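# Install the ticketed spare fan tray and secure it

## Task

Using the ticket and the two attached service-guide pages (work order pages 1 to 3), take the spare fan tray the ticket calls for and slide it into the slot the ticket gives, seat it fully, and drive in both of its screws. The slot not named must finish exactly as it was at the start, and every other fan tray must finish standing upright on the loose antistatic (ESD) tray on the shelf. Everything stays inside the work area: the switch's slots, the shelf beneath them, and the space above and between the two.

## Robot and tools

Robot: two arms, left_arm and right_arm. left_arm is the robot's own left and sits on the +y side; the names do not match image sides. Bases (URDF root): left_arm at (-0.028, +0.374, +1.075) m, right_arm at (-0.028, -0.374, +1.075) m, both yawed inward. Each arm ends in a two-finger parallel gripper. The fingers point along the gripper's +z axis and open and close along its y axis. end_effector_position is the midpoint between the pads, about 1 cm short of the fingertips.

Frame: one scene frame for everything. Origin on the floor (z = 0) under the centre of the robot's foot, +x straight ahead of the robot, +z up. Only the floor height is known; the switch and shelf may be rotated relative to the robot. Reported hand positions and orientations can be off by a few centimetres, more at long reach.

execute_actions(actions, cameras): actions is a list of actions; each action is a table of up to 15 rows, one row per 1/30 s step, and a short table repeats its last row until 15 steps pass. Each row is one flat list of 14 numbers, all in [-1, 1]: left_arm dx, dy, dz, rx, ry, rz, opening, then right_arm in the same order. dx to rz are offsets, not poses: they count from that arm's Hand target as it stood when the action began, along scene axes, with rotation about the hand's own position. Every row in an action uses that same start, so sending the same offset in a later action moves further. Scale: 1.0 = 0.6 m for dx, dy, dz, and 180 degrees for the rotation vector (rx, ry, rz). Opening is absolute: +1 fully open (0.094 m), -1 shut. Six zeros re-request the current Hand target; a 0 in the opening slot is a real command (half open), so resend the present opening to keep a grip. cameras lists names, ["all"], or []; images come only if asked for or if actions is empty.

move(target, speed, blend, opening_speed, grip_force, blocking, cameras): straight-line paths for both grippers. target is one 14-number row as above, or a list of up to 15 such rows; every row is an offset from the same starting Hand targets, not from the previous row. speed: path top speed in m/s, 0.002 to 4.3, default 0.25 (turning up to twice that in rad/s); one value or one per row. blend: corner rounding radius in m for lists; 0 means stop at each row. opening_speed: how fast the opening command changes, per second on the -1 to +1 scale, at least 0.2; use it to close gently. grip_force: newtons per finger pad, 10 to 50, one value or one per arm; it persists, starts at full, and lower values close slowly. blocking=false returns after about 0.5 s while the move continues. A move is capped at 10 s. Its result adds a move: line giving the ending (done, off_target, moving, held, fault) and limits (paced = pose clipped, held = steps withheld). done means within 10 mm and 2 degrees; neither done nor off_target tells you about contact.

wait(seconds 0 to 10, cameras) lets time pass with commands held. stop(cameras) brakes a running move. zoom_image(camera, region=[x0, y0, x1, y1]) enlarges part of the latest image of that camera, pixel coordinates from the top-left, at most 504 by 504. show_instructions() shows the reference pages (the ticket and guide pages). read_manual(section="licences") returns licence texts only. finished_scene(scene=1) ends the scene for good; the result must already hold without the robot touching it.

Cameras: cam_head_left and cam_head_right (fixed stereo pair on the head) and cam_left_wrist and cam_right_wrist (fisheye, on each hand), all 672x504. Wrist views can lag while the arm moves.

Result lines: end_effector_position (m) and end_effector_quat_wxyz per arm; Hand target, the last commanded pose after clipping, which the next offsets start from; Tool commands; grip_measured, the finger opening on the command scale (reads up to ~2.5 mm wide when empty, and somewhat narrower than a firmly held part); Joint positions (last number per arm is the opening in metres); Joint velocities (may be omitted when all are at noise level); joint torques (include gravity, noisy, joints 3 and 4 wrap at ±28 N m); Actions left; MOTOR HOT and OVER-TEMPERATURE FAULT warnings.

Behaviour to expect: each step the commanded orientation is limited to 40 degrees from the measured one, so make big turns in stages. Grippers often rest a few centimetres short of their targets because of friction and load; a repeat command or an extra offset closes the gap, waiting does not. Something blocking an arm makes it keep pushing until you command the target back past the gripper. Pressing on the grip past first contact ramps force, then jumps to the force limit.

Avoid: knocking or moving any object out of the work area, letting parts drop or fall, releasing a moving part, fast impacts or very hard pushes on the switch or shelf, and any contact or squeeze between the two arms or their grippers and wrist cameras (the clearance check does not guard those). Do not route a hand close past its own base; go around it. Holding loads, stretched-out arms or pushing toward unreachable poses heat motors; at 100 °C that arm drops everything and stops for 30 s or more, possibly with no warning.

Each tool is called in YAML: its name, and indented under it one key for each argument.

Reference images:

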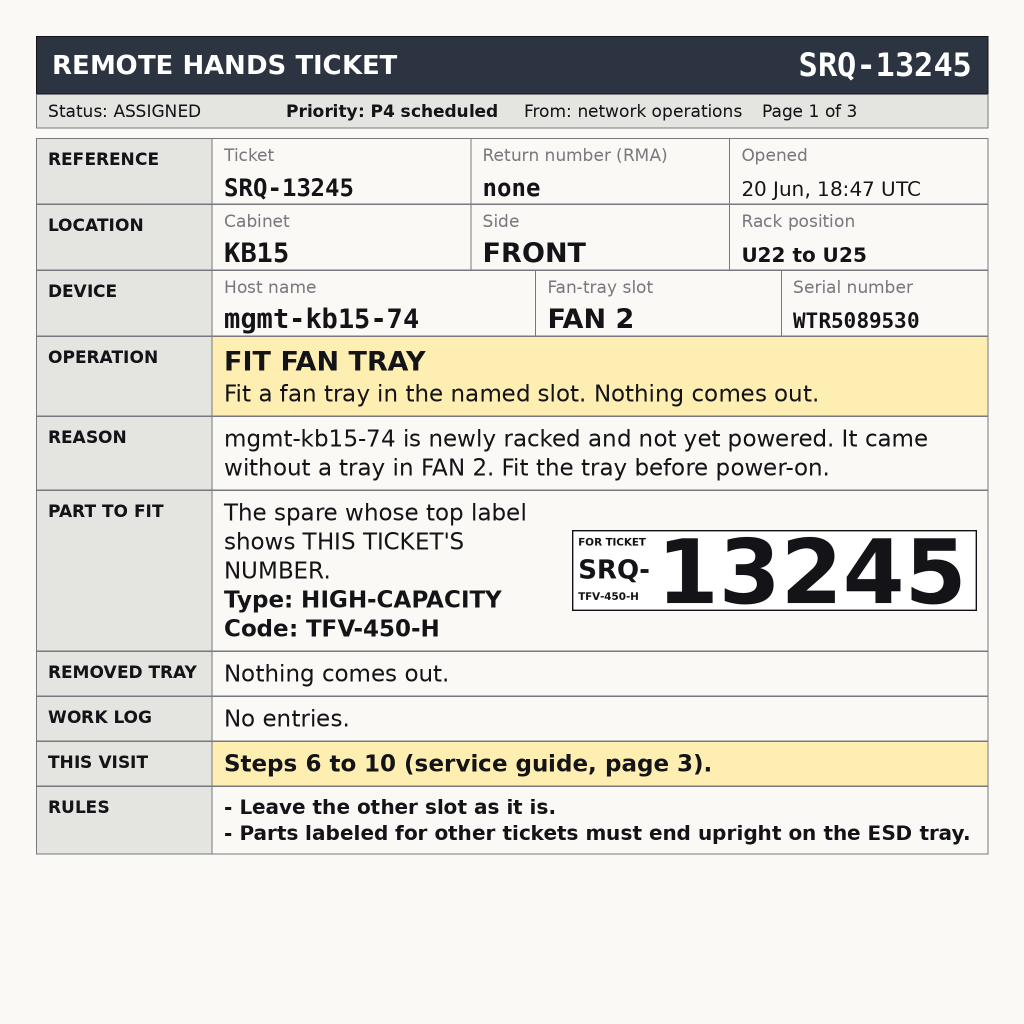

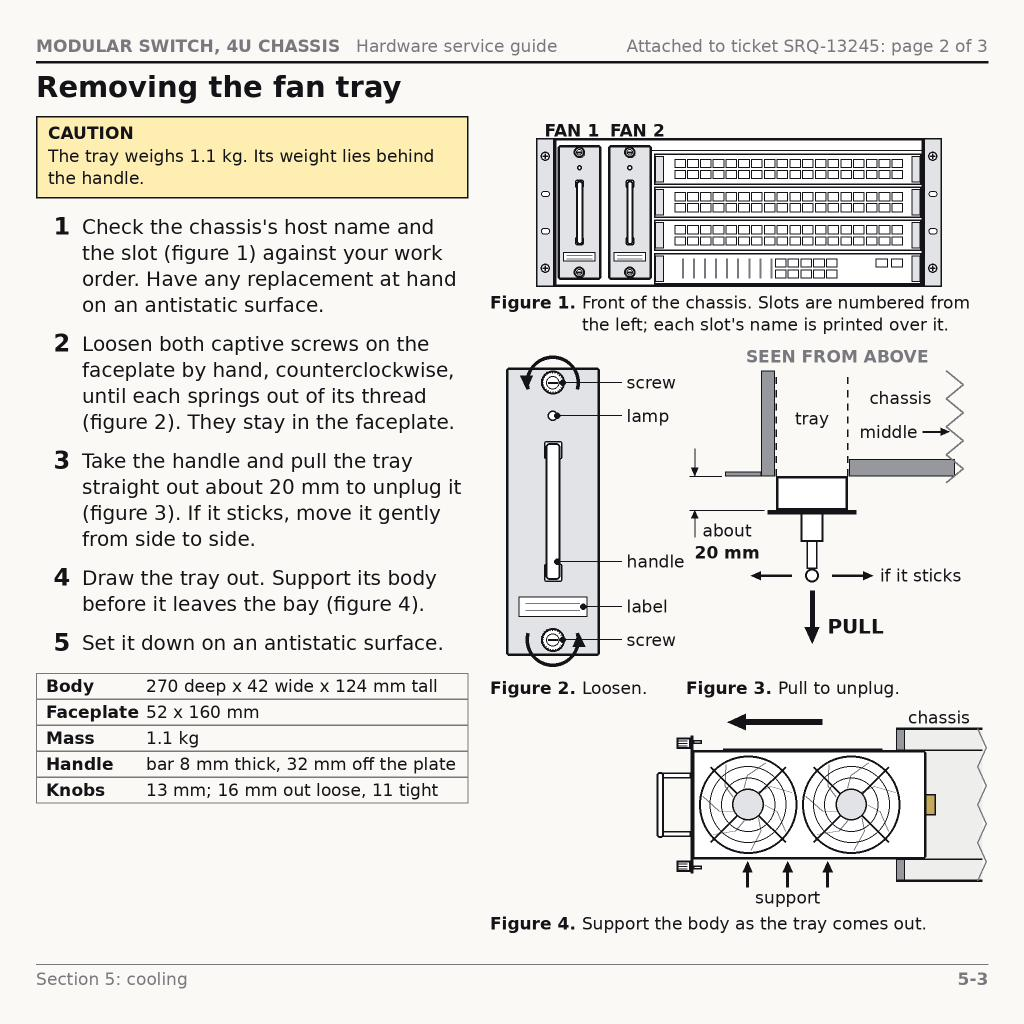

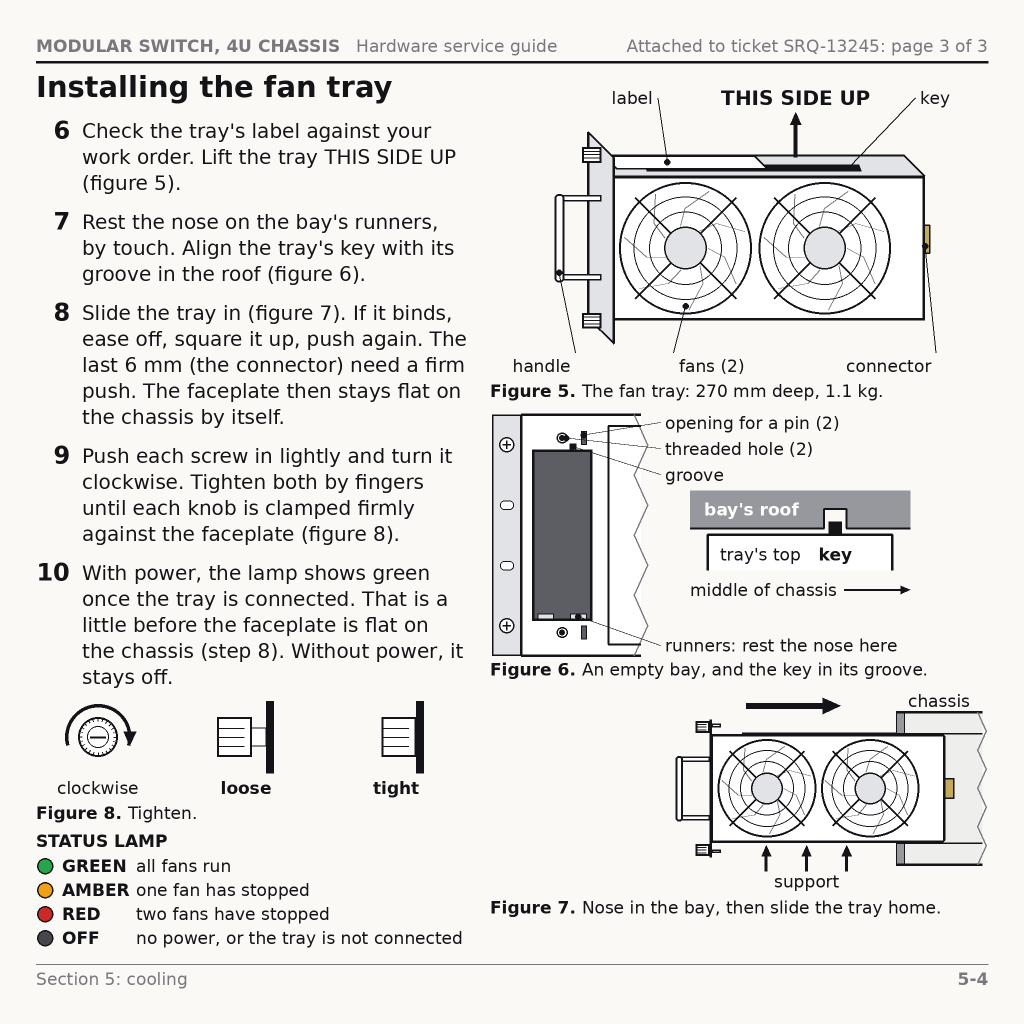

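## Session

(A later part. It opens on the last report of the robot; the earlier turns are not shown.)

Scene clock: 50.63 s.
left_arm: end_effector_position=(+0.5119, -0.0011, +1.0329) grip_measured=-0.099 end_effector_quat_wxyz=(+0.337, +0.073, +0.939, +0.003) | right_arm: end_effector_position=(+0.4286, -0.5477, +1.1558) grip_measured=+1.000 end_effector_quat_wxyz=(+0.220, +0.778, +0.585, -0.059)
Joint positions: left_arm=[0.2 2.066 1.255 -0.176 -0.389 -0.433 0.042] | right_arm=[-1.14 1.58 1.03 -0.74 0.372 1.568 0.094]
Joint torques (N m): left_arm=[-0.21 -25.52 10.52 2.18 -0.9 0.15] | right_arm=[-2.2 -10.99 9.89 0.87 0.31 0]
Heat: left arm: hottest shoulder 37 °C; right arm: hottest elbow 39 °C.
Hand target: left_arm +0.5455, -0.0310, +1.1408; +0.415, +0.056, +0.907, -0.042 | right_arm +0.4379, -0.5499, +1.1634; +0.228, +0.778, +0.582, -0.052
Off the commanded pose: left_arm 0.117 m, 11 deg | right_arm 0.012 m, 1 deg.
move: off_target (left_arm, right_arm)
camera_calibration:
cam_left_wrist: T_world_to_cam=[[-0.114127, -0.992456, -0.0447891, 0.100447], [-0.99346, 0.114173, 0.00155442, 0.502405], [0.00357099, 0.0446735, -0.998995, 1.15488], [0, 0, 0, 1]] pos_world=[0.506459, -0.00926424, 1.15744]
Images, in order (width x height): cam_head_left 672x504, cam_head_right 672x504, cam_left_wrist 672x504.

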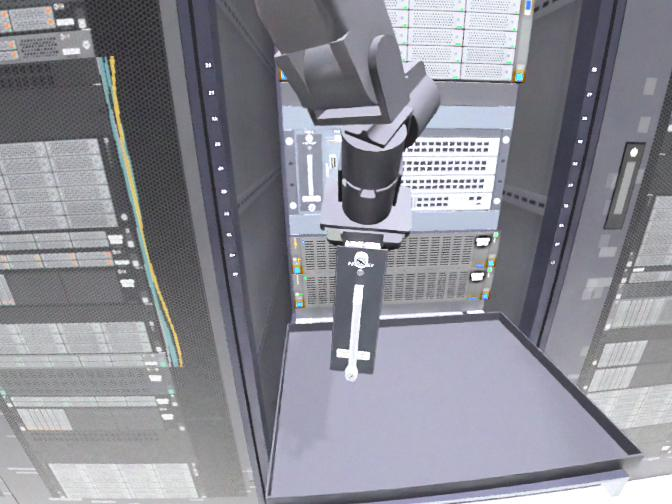

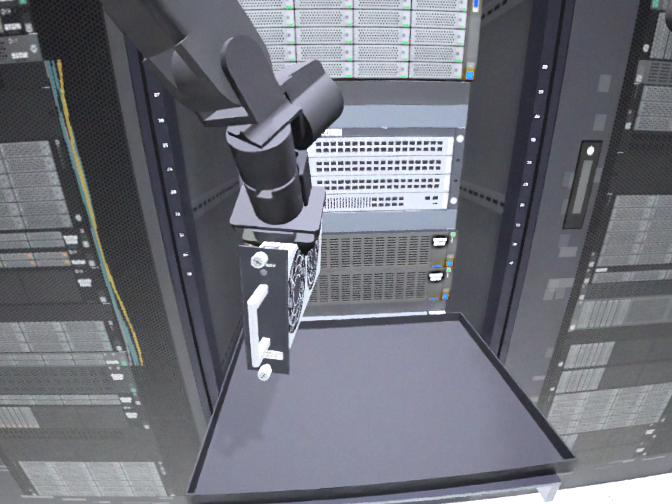

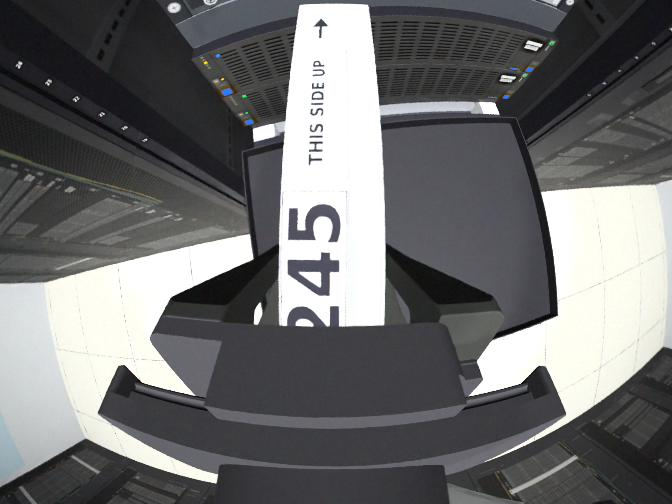

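move:
  target:
    - [0.047,0.03,0.187,-0.0184,-0.0174,0.052,-0.25,0,0,0,0,0,0,1]
  cameras: ["cam_head_left","cam_head_right","cam_left_wrist"]
  speed: 0.12

Scene clock: 55.33 s.
left_arm: end_effector_position=(+0.5127, +0.0266, +1.1114) grip_measured=-0.099 end_effector_quat_wxyz=(+0.341, +0.014, +0.939, +0.037) | right_arm: end_effector_position=(+0.4286, -0.5477, +1.1558) grip_measured=+1.000 end_effector_quat_wxyz=(+0.220, +0.778, +0.585, -0.059)
Joint positions: left_arm=[0.212 1.921 1.277 -0.391 -0.477 -0.533 0.042] | right_arm=[-1.14 1.58 1.03 -0.74 0.372 1.568 0.094]
Joint torques (N m): left_arm=[0.85 -24.88 18.43 2.02 -1.11 -0.07] | right_arm=[-2.2 -11.05 9.88 0.87 0.31 0.01]
Heat: left arm: hottest shoulder 39 °C; right arm: hottest elbow 39 °C.
Hand target: left_arm +0.5736, -0.0131, +1.2529; +0.443, -0.029, +0.896, -0.033 | right_arm +0.4379, -0.5499, +1.1634; +0.228, +0.778, +0.582, -0.052
Off the commanded pose: left_arm 0.159 m, 16 deg | right_arm 0.012 m, 1 deg.
move: off_target (left_arm, right_arm)
camera_calibration:
cam_left_wrist: T_world_to_cam=[[0.0215622, -0.997367, -0.0692415, 0.0892492], [-0.999732, -0.0209285, -0.00986472, 0.519458], [0.00838962, 0.0694356, -0.997551, 1.22729], [0, 0, 0, 1]] pos_world=[0.507098, 0.0146679, 1.23559]
Images, in order (width x height): cam_head_left 672x504, cam_head_right 672x504, cam_left_wrist 672x504.

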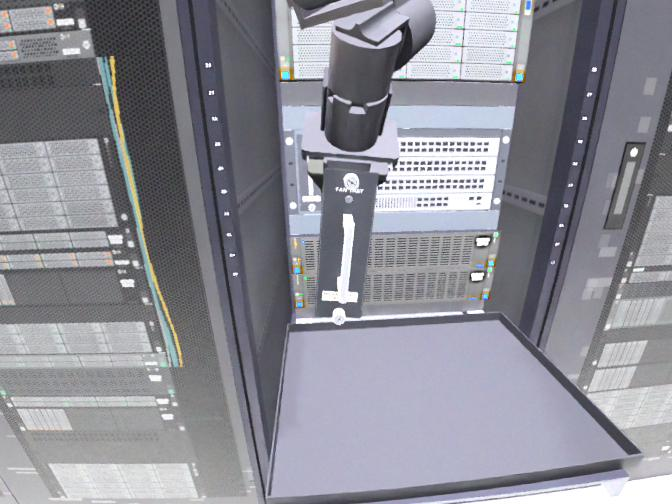

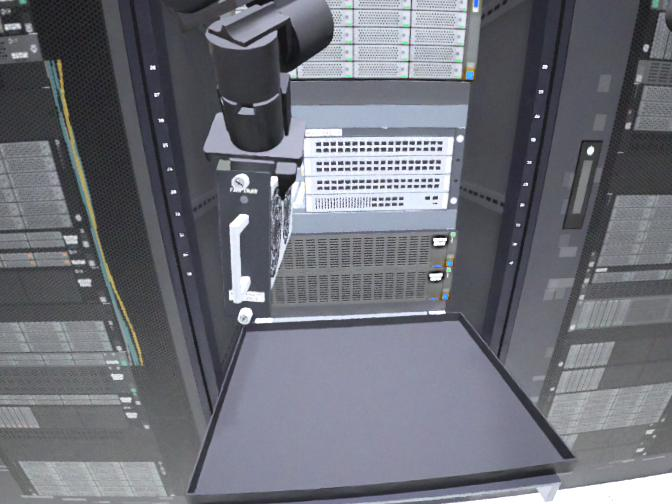

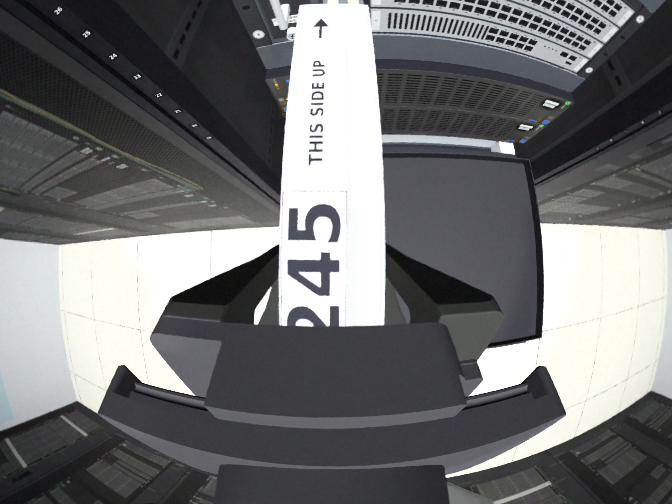

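move:
  target:
    - [0.03,-0.01,0.06,-0.025,-0.013,0.0,-0.25,0,0,0,0,0,0,1]
  cameras: ["cam_head_left","cam_head_right","cam_left_wrist"]
  speed: 0.12

Scene clock: 57.20 s.
left_arm: end_effector_position=(+0.5309, +0.0187, +1.1471) grip_measured=-0.099 end_effector_quat_wxyz=(+0.361, -0.005, +0.933, +0.005) | right_arm: end_effector_position=(+0.4286, -0.5477, +1.1558) grip_measured=+1.000 end_effector_quat_wxyz=(+0.220, +0.778, +0.585, -0.059)
Joint positions: left_arm=[0.227 1.89 1.318 -0.391 -0.449 -0.547 0.042] | right_arm=[-1.14 1.58 1.03 -0.74 0.372 1.568 0.094]
Joint torques (N m): left_arm=[0.85 -23.59 19.81 2.1 -0.78 -0.09] | right_arm=[-2.2 -11.05 9.89 0.87 0.32 0]
Heat: left arm: hottest shoulder 39 °C; right arm: hottest elbow 40 °C.
Hand target: left_arm +0.5915, -0.0191, +1.2889; +0.459, -0.046, +0.884, -0.069 | right_arm +0.4379, -0.5499, +1.1634; +0.228, +0.778, +0.582, -0.052
Off the commanded pose: left_arm 0.159 m, 16 deg | right_arm 0.012 m, 1 deg.
move: off_target (left_arm, right_arm)
camera_calibration:
cam_left_wrist: T_world_to_cam=[[0.0335983, -0.999424, 0.00477774, -0.00784499], [-0.99821, -0.0337934, -0.0493492, 0.582492], [0.0494822, -0.00311113, -0.99877, 1.24425], [0, 0, 0, 1]] pos_world=[0.520144, 0.0157149, 1.2715]
Images, in order (width x height): cam_head_left 672x504, cam_head_right 672x504, cam_left_wrist 672x504.

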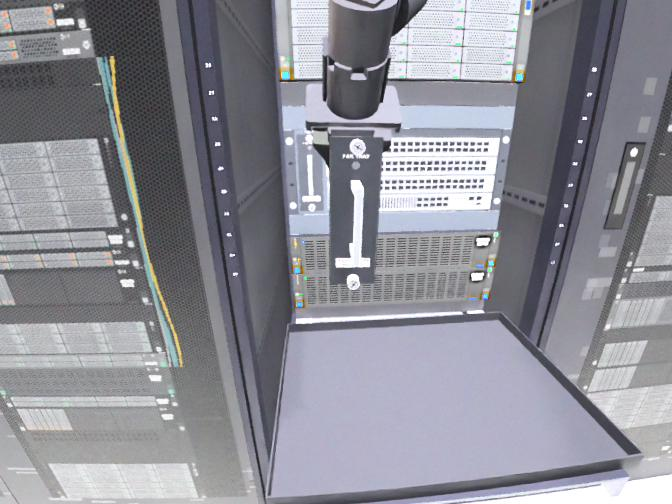

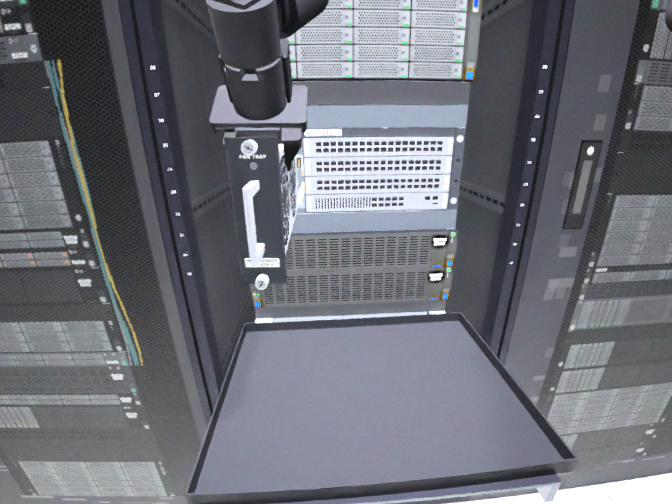

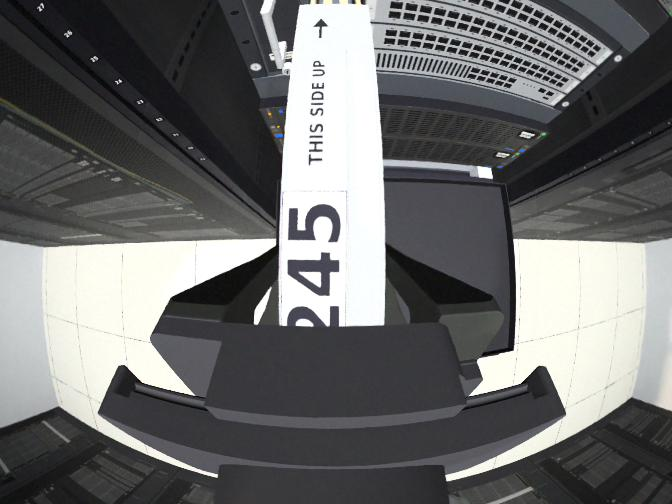

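zoom_image:
  camera: "cam_head_left"
  region: [310, 120, 410, 300]

zoom_image:
  camera: "cam_head_right"
  region: [210, 120, 310, 300]

Scaled by 2.800 from the camera's 672x504 image, which has a finer 960x720 frame.

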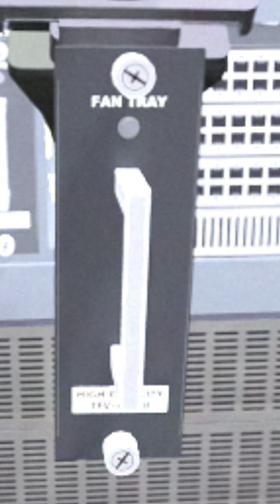

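Scaled by 2.800 from the camera's 672x504 image, which has a finer 960x720 frame.

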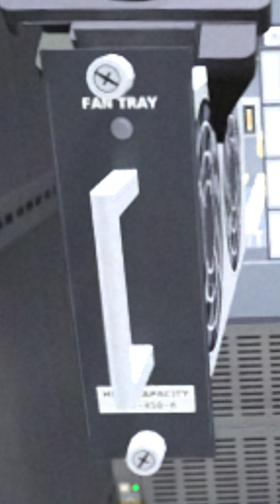

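move:
  target:
    - [0.0,0.0,0.0,-0.005,0.025,0.006,-0.25,0,0,0,0,0,0,1]
  cameras: ["cam_head_left","cam_head_right","cam_left_wrist"]
  speed: 0.12

zoom_image:
  camera: "cam_head_left"
  region: [310, 120, 410, 300]

zoom_image:
  camera: "cam_head_right"
  region: [210, 120, 310, 300]

Scene clock: 61.27 s.
left_arm: end_effector_position=(+0.5336, +0.0145, +1.1617) grip_measured=-0.099 end_effector_quat_wxyz=(+0.334, -0.024, +0.942, -0.002) | right_arm: end_effector_position=(+0.4286, -0.5477, +1.1558) grip_measured=+1.000 end_effector_quat_wxyz=(+0.220, +0.778, +0.585, -0.059)
Joint positions: left_arm=[0.233 1.89 1.388 -0.513 -0.416 -0.606 0.042] | right_arm=[-1.14 1.58 1.03 -0.74 0.372 1.568 0.094]
Joint torques (N m): left_arm=[1.08 -22.42 20.36 2.04 -0.81 -0.1] | right_arm=[-2.14 -11.05 9.88 0.85 0.31 0.01]
Heat: left arm: hottest shoulder 41 °C; right arm: hottest elbow 40 °C.
Hand target: left_arm +0.5916, -0.0190, +1.2889; +0.425, -0.061, +0.901, -0.069 | right_arm +0.4379, -0.5499, +1.1634; +0.228, +0.778, +0.582, -0.052
Off the commanded pose: left_arm 0.144 m, 14 deg | right_arm 0.012 m, 1 deg.
move: off_target (left_arm, right_arm)
camera_calibration:
cam_left_wrist: T_world_to_cam=[[0.0663053, -0.997358, 0.0296879, -0.058596], [-0.997776, -0.0660696, 0.00885125, 0.518479], [-0.00686639, -0.0302088, -0.99952, 1.29004], [0, 0, 0, 1]] pos_world=[0.530069, 0.0147852, 1.28657]
Images, in order (width x height): cam_head_left 672x504, cam_head_right 672x504, cam_left_wrist 672x504.

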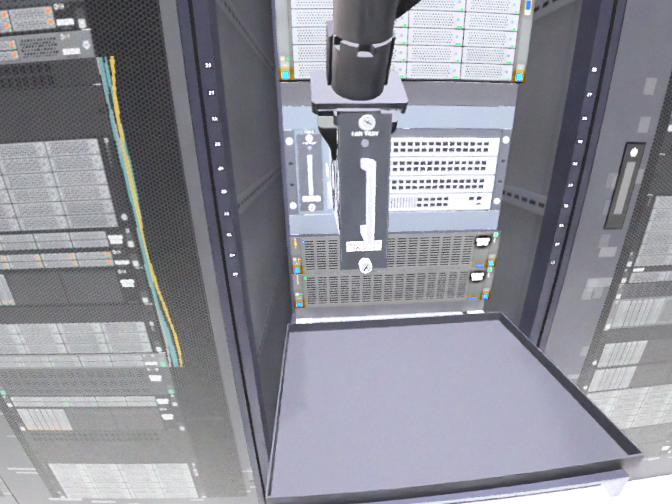

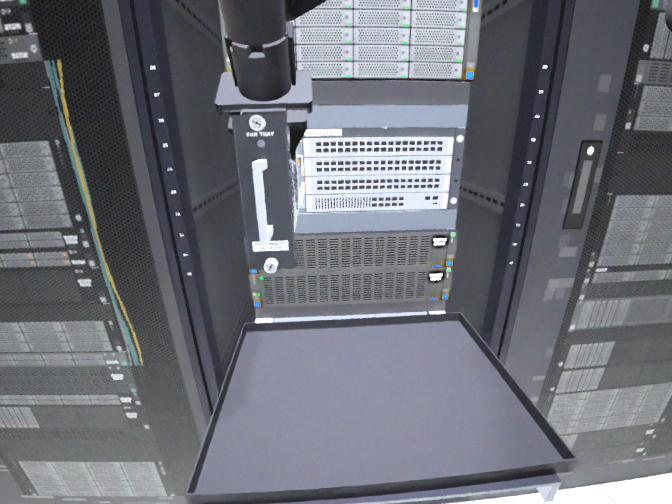

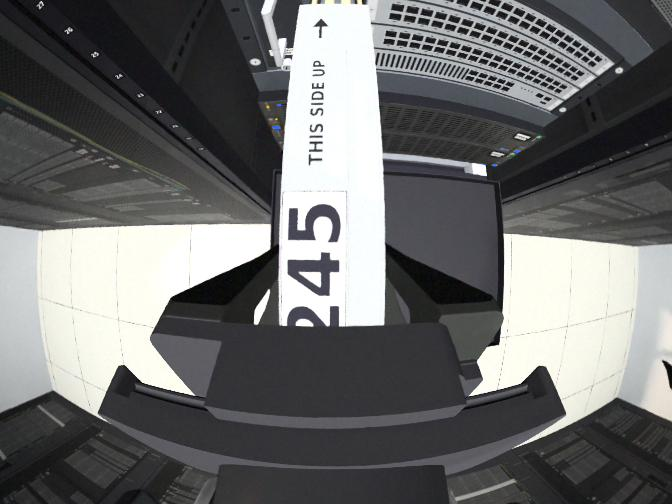

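Scaled by 2.800 from the camera's 672x504 image, which has a finer 960x720 frame.

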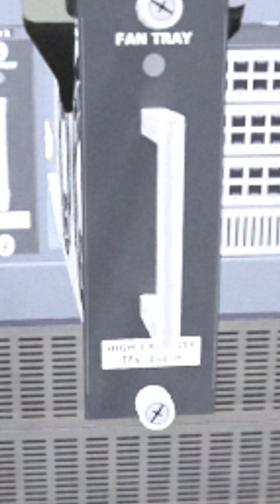

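Scaled by 2.800 from the camera's 672x504 image, which has a finer 960x720 frame.

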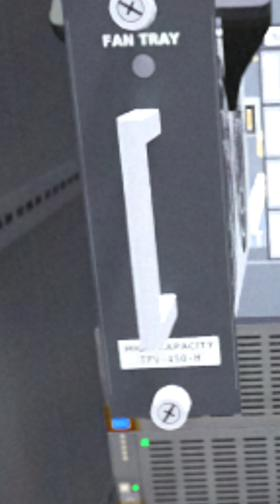

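move:
  target:
    - [0,0,0,0,0,0,-0.25,-0.3133,0.3,0,-0.3834,-0.1870,0.4381,1]
  cameras: ["all"]
  speed: 0.3

Scene clock: 67.37 s.
left_arm: end_effector_position=(+0.5336, +0.0145, +1.1617) grip_measured=-0.099 end_effector_quat_wxyz=(+0.334, -0.025, +0.942, -0.002) | right_arm: end_effector_position=(+0.2995, -0.4254, +1.1590) grip_measured=+1.000 end_effector_quat_wxyz=(+0.597, +0.295, +0.746, -0.011)
Joint positions: left_arm=[0.233 1.89 1.388 -0.513 -0.416 -0.606 0.042] | right_arm=[-0.83 1.211 0.048 0.839 0.451 0.503 0.094]
Joint torques (N m): left_arm=[2.02 -22.24 19.95 1.92 -0.81 -0.04] | right_arm=[-2.37 -3.25 6.28 1.68 0.23 0.1]
Heat: left arm: hottest shoulder 42 °C; right arm: hottest elbow 40 °C.
Hand target: left_arm +0.5916, -0.0190, +1.2889; +0.425, -0.061, +0.901, -0.069 | right_arm +0.3057, -0.4262, +1.1659; +0.602, +0.301, +0.739, -0.007 (not the last commanded pose)
Off the commanded pose: left_arm 0.144 m, 14 deg | right_arm 0.075 m, 37 deg.
move: held (right_arm; a check stopped the path), off_target (left_arm); limits=held
pose unreachable (right arm): on one or more control steps of this call, first in action 0 (counted from 0), this arm could not follow its commanded pose, so it was not sent that pose on those steps. It may still have moved: this result reports where it is.
cause: moving toward the commanded pose would bring two parts of the arm too close to each other (its shoulder (the part past joint 1) and its forearm (the part past joint 3), with joints 2 (shoulder) and 3 (elbow) between them, 24 mm apart when it was first held).
camera_calibration:
cam_left_wrist: T_world_to_cam=[[0.066593, -0.997332, 0.0299046, -0.0589283], [-0.997757, -0.0663555, 0.0088651, 0.518463], [-0.00685711, -0.0304279, -0.999513, 1.29004], [0, 0, 0, 1]] pos_world=[0.53007, 0.0148849, 1.28657]
cam_right_wrist: T_world_to_cam=[[-0.464843, -0.821678, -0.329798, 0.169457], [-0.592257, 0.565449, -0.57402, 1.0899], [0.658143, -0.0715037, -0.74949, 0.7725], [0, 0, 0, 1]] pos_world=[0.215858, -0.42181, 1.26049]

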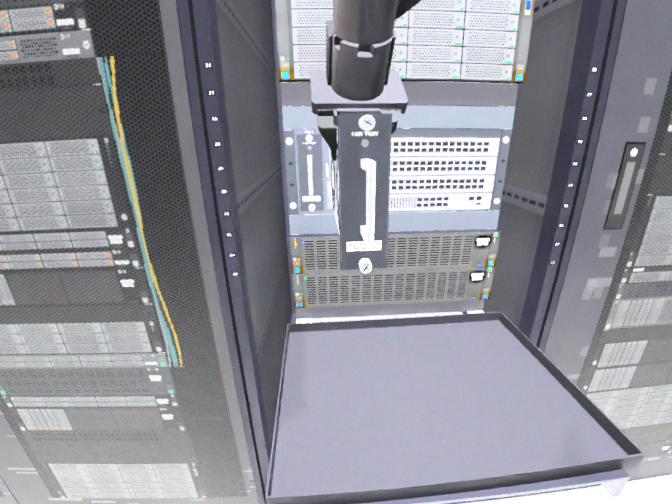

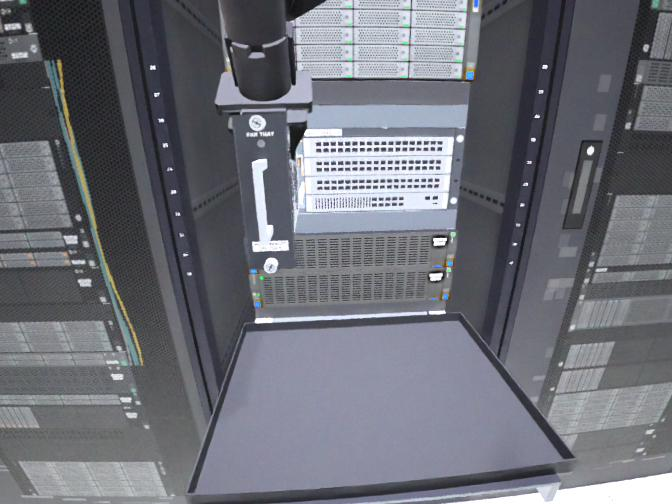

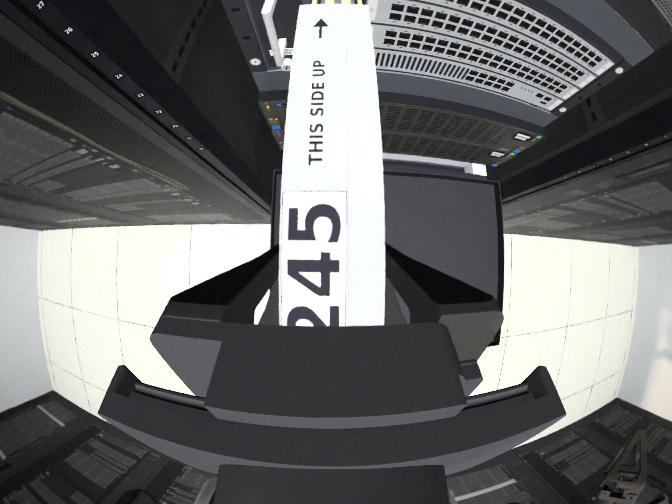

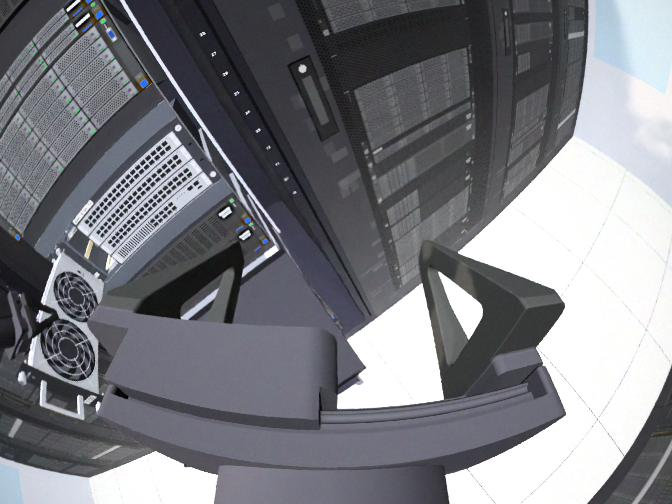

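move:
  target:
    - [0,0,0,0,0,0,-0.25,0.19,0.294,-0.0765,-0.1348,-0.0628,0.1411,1]
  cameras: ["cam_right_wrist"]
  speed: 0.3

Scene clock: 77.30 s.
left_arm: end_effector_position=(+0.5336, +0.0145, +1.1617) grip_measured=-0.099 end_effector_quat_wxyz=(+0.334, -0.025, +0.942, -0.002) | right_arm: end_effector_position=(+0.4180, -0.2532, +1.1237) grip_measured=+1.000 end_effector_quat_wxyz=(+0.684, +0.009, +0.729, -0.002)
Joint positions: left_arm=[0.233 1.89 1.388 -0.513 -0.416 -0.606 0.042] | right_arm=[-0.479 1.997 0.386 1.541 0.442 0.038 0.094]
Joint torques (N m): left_arm=[1.79 -22.01 20.16 1.95 -0.88 -0.08] | right_arm=[-1.85 -7.65 1.92 2.84 -0.12 -0.07]
Heat: left arm: hottest shoulder 44 °C; right arm: hottest elbow 39 °C.
Hand target: left_arm +0.5916, -0.0190, +1.2889; +0.425, -0.061, +0.901, -0.069 | right_arm +0.4197, -0.2498, +1.1199; +0.707, +0.000, +0.707, +0.000
Off the commanded pose: left_arm 0.144 m, 14 deg | right_arm 0.005 m, 4 deg.
joint sent to its limit (right arm) — joint 4 (wrist pitch), upper limit. The joint targets are off in orientation, not in position.
move: off_target (left_arm, right_arm)
camera_calibration:
cam_right_wrist: T_world_to_cam=[[-0.0292627, -0.999553, -0.00617687, -0.236456], [-0.617644, 0.02294, -0.786123, 1.15399], [0.785913, -0.019189, -0.618039, 0.492474], [0, 0, 0, 1]] pos_world=[0.318792, -0.253373, 1.21008]
Images, in order (width x height): cam_right_wrist 672x504.

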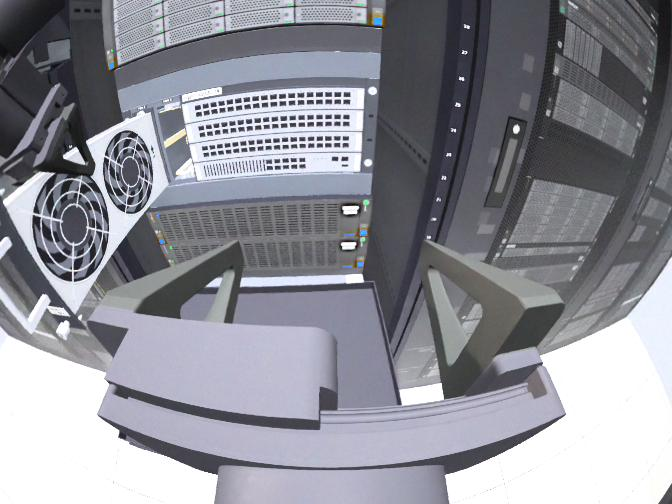

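zoom_image:
  camera: "cam_right_wrist"
  region: [0, 60, 240, 240]

Scaled by 2.100 from the camera's 672x504 image, which has a finer 960x720 frame.

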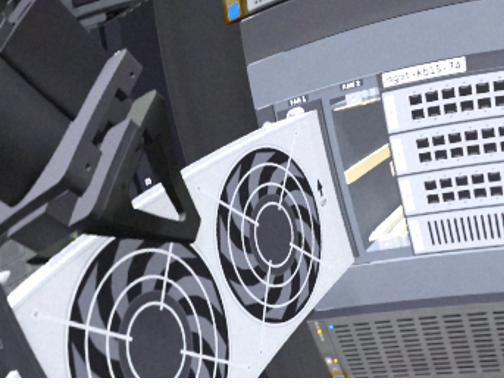

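move:
  target:
    - [0,0,0,0,0,0,-0.25,-0.158,0.2,-0.01,0,0,0,1]
    - [0,0,0,0,0,0,-0.25,-0.158,0.43,-0.01,0,0,0,1]
  cameras: ["all"]
  speed: 0.2
  blend: 0.03

Scene clock: 80.37 s.
left_arm: end_effector_position=(+0.5336, +0.0145, +1.1617) grip_measured=-0.099 end_effector_quat_wxyz=(+0.334, -0.025, +0.942, -0.002) | right_arm: end_effector_position=(+0.3239, +0.0022, +1.1229) grip_measured=+1.000 end_effector_quat_wxyz=(+0.709, +0.007, +0.705, +0.007)
Joint positions: left_arm=[0.233 1.89 1.388 -0.513 -0.416 -0.606 0.042] | right_arm=[0.223 2.106 0.717 1.407 1.131 0.004 0.094]
Joint torques (N m): left_arm=[1.55 -22.89 20.01 1.89 -0.84 -0.03] | right_arm=[-1.9 -10.4 4.31 1.31 0.12 -0.05]
Heat: left arm: hottest shoulder 44 °C; right arm: hottest elbow 39 °C.
Hand target: left_arm +0.5916, -0.0190, +1.2889; +0.425, -0.061, +0.901, -0.069 | right_arm +0.3248, +0.0081, +1.1138; +0.707, +0.000, +0.707, +0.000
Off the commanded pose: left_arm 0.144 m, 14 deg | right_arm 0.011 m, 1 deg.
move: off_target (left_arm, right_arm)
camera_calibration:
cam_left_wrist: T_world_to_cam=[[0.066593, -0.997332, 0.0299046, -0.0589283], [-0.997757, -0.0663555, 0.0088651, 0.518463], [-0.00685711, -0.0304279, -0.999513, 1.29004], [0, 0, 0, 1]] pos_world=[0.53007, 0.0148849, 1.28657]
cam_right_wrist: T_world_to_cam=[[-0.0142045, -0.999722, -0.0188036, 0.0254255], [-0.561185, 0.0235352, -0.827356, 1.11739], [0.827569, -0.00119988, -0.561363, 0.493706], [0, 0, 0, 1]] pos_world=[0.218849, -0.000287155, 1.20211]

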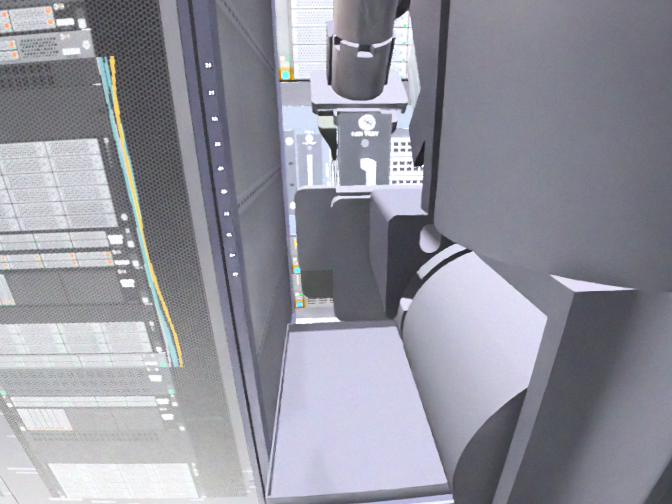

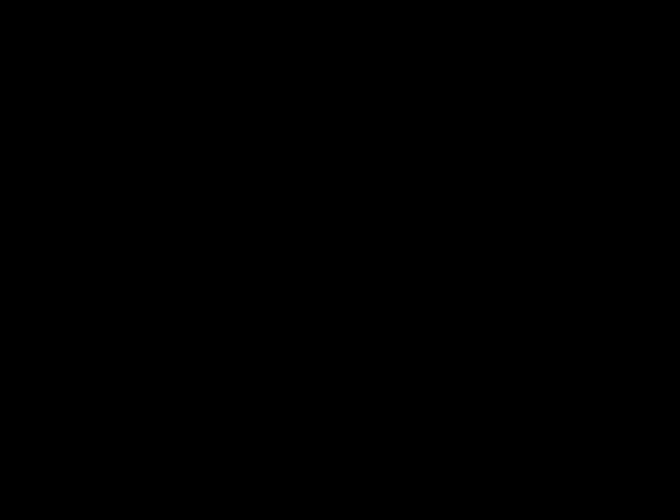

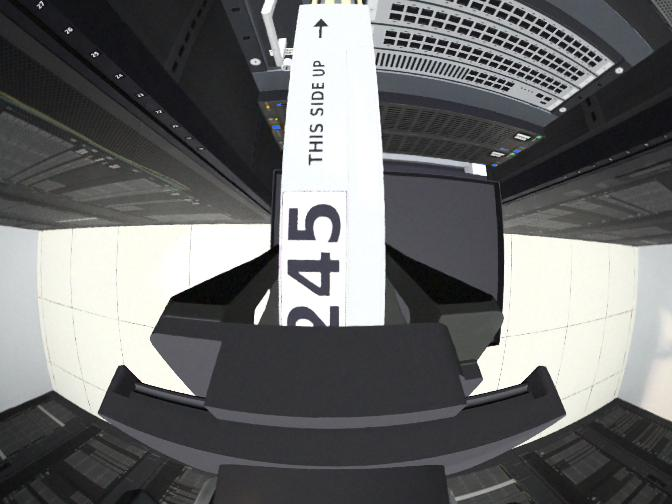

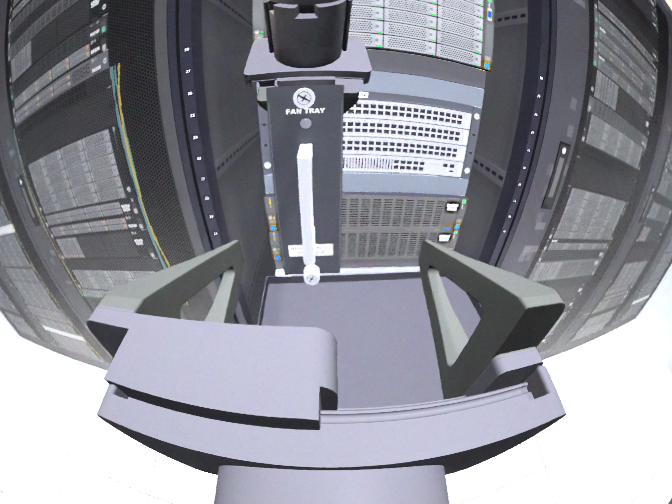

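move:
  target:
    - [0,0,0,0,0,0,-0.25,0.0,0.026,0,0,0,0.006,1]
  cameras: ["cam_right_wrist"]
  speed: 0.1

Scene clock: 82.30 s.
left_arm: end_effector_position=(+0.5336, +0.0145, +1.1617) grip_measured=-0.099 end_effector_quat_wxyz=(+0.334, -0.025, +0.942, -0.002) | right_arm: end_effector_position=(+0.3260, +0.0141, +1.1229) grip_measured=+1.000 end_effector_quat_wxyz=(+0.709, +0.004, +0.705, +0.009)
Joint positions: left_arm=[0.233 1.89 1.388 -0.513 -0.416 -0.606 0.042] | right_arm=[0.229 2.112 0.746 1.382 1.13 0.004 0.094]
Joint torques (N m): left_arm=[1.38 -22.48 20 1.92 -0.86 -0.04] | right_arm=[-1.38 -10.58 4.66 1.35 -0.11 -0.04]
Heat: left arm: hottest shoulder 45 °C; right arm: hottest elbow 38 °C.
Hand target: left_arm +0.5916, -0.0190, +1.2889; +0.425, -0.061, +0.901, -0.069 | right_arm +0.3248, +0.0238, +1.1137; +0.707, -0.007, +0.707, +0.007
Off the commanded pose: left_arm 0.144 m, 14 deg | right_arm 0.013 m, 1 deg.
move: off_target (left_arm, right_arm)
camera_calibration:
cam_right_wrist: T_world_to_cam=[[-0.00693211, -0.999818, -0.0177541, 0.0337502], [-0.561686, 0.0185822, -0.827142, 1.11828], [0.827321, 0.00423837, -0.561713, 0.49231], [0, 0, 0, 1]] pos_world=[0.221056, 0.0108775, 1.20211]
Images, in order (width x height): cam_right_wrist 672x504.

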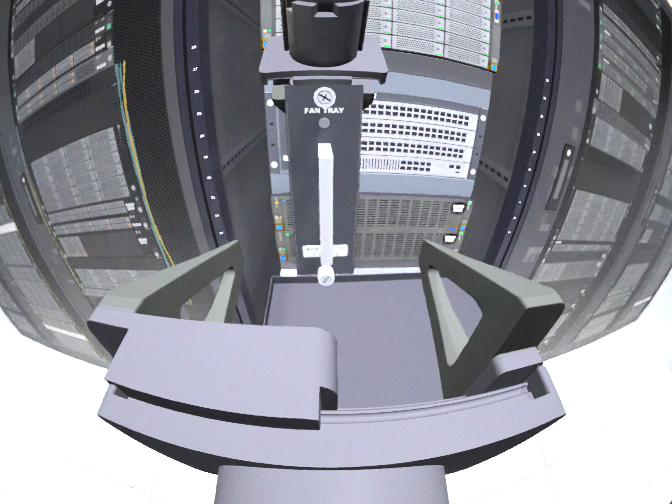

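move:
  target:
    - [0,0,0,0,0,0,-0.25,0.075,0.008,0.003,0,0,0,1]
  cameras: ["cam_right_wrist"]
  speed: 0.1

Scene clock: 83.50 s.
left_arm: end_effector_position=(+0.5336, +0.0145, +1.1617) grip_measured=-0.099 end_effector_quat_wxyz=(+0.334, -0.025, +0.942, -0.002) | right_arm: end_effector_position=(+0.3646, +0.0230, +1.1242) grip_measured=+1.000 end_effector_quat_wxyz=(+0.709, -0.002, +0.705, +0.012)
Joint positions: left_arm=[0.233 1.89 1.388 -0.513 -0.416 -0.606 0.042] | right_arm=[0.158 2.124 0.812 1.324 1.045 0.004 0.094]
Joint torques (N m): left_arm=[0.67 -22.89 19.93 1.96 -0.84 -0.06] | right_arm=[-2.49 -11.28 5.44 1.35 -0.15 -0.04]
Heat: left arm: hottest shoulder 45 °C; right arm: hottest elbow 38 °C.
Hand target: left_arm +0.5916, -0.0190, +1.2889; +0.425, -0.061, +0.901, -0.069 | right_arm +0.3698, +0.0286, +1.1156; +0.707, -0.007, +0.707, +0.007
Off the commanded pose: left_arm 0.144 m, 14 deg | right_arm 0.012 m, 1 deg.
move: off_target (left_arm, right_arm)
camera_calibration:
cam_right_wrist: T_world_to_cam=[[0.00602275, -0.999887, -0.0137833, 0.0337451], [-0.562392, 0.00801026, -0.826832, 1.14113], [0.826849, 0.0127314, -0.56228, 0.461742], [0, 0, 0, 1]] pos_world=[0.25977, 0.0187218, 1.20362]
Images, in order (width x height): cam_right_wrist 672x504.

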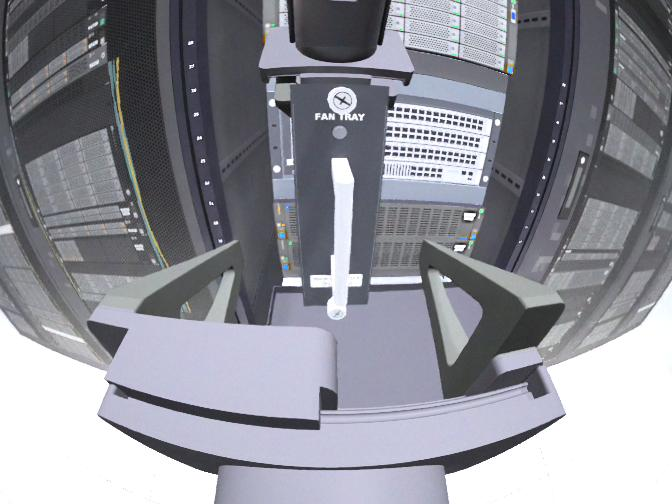

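move:
  target:
    - [0,0,0,0,0,0,-0.25,0.014,-0.022,0.0,0,0,0,1]
  cameras: ["cam_right_wrist"]
  speed: 0.1

Scene clock: 84.83 s.
left_arm: end_effector_position=(+0.5336, +0.0145, +1.1617) grip_measured=-0.099 end_effector_quat_wxyz=(+0.334, -0.025, +0.942, -0.002) | right_arm: end_effector_position=(+0.3751, +0.0174, +1.1242) grip_measured=+1.000 end_effector_quat_wxyz=(+0.709, -0.003, +0.705, +0.013)
Joint positions: left_arm=[0.233 1.89 1.388 -0.513 -0.416 -0.606 0.042] | right_arm=[0.13 2.124 0.812 1.324 1.015 0.004 0.094]
Joint torques (N m): left_arm=[1.67 -22.48 20 1.76 -0.82 -0.07] | right_arm=[-2.84 -11.75 3.92 2 -0.14 -0.03]
Heat: left arm: hottest shoulder 45 °C; right arm: hottest elbow 38 °C.
Hand target: left_arm +0.5916, -0.0190, +1.2889; +0.425, -0.061, +0.901, -0.069 | right_arm +0.3782, +0.0153, +1.1155; +0.707, -0.007, +0.707, +0.007
Off the commanded pose: left_arm 0.144 m, 14 deg | right_arm 0.009 m, 1 deg.
move: off_target (left_arm)
camera_calibration:
cam_right_wrist: T_world_to_cam=[[0.00909519, -0.99987, -0.0132856, 0.0264371], [-0.562305, 0.00587246, -0.826909, 1.14724], [0.82688, 0.0149914, -0.562178, 0.452889], [0, 0, 0, 1]] pos_world=[0.270372, 0.0129072, 1.20362]
Images, in order (width x height): cam_right_wrist 672x504.

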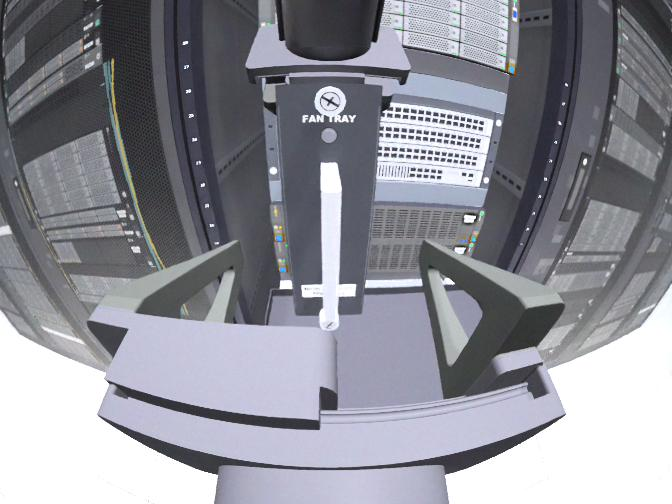

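move:
  target:
    - [0,0,0,0,0,0,-0.25,0,0,0,0,0,0,-0.93]
  cameras: ["cam_right_wrist","cam_left_wrist"]
  opening_speed: 0.7

Scene clock: 88.37 s.
left_arm: end_effector_position=(+0.5336, +0.0145, +1.1617) grip_measured=-0.099 end_effector_quat_wxyz=(+0.334, -0.025, +0.942, -0.002) | right_arm: end_effector_position=(+0.3751, +0.0176, +1.1242) grip_measured=-0.846 end_effector_quat_wxyz=(+0.709, -0.003, +0.705, +0.014)
Joint positions: left_arm=[0.233 1.89 1.388 -0.513 -0.416 -0.607 0.042] | right_arm=[0.13 2.124 0.812 1.324 1.015 0.004 0.007]
Joint torques (N m): left_arm=[1.03 -22.48 20.04 1.99 -0.84 -0.05] | right_arm=[-2.84 -11.69 3.92 1.99 -0.13 -0.04]
Heat: left arm: hottest shoulder 45 °C; right arm: hottest elbow 38 °C.
Hand target: left_arm +0.5916, -0.0190, +1.2889; +0.425, -0.061, +0.901, -0.069 | right_arm +0.3782, +0.0153, +1.1155; +0.707, -0.007, +0.707, +0.007
Off the commanded pose: left_arm 0.144 m, 14 deg | right_arm 0.010 m, 1 deg.
move: off_target (left_arm)
camera_calibration:
cam_left_wrist: T_world_to_cam=[[0.0671733, -0.99728, 0.0303344, -0.0597901], [-0.997718, -0.0669319, 0.00890368, 0.518402], [-0.00684913, -0.0308633, -0.9995, 1.29002], [0, 0, 0, 1]] pos_world=[0.530071, 0.0148844, 1.28657]
cam_right_wrist: T_world_to_cam=[[0.00988346, -0.999857, -0.0137305, 0.0267536], [-0.562307, 0.00579715, -0.826908, 1.14724], [0.826869, 0.0158935, -0.562169, 0.452869], [0, 0, 0, 1]] pos_world=[0.270373, 0.0129014, 1.20362]
Images, in order (width x height): cam_left_wrist 672x504, cam_right_wrist 672x504.

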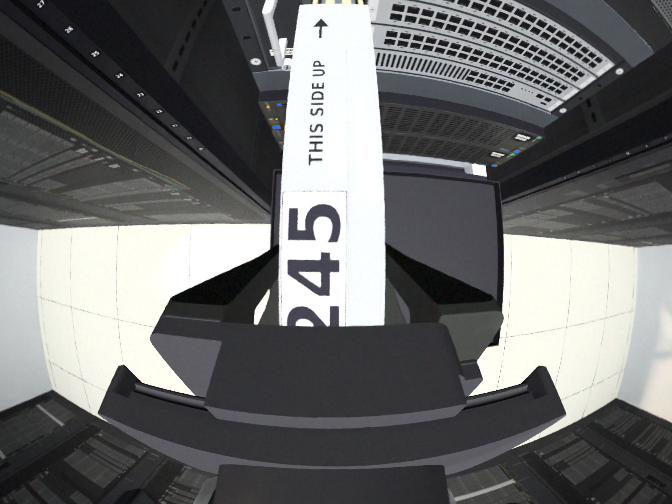

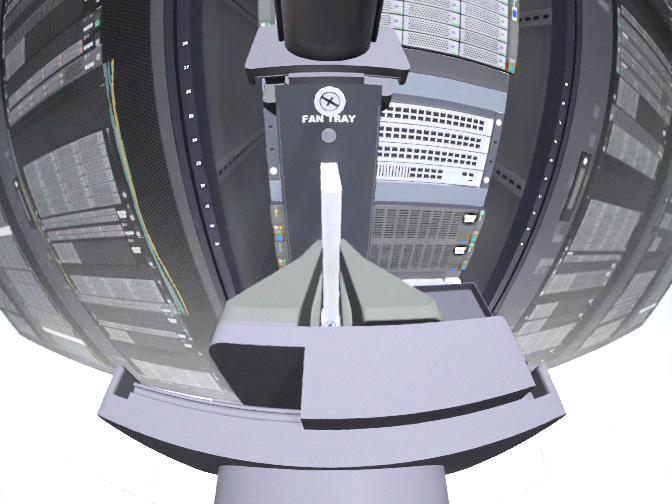

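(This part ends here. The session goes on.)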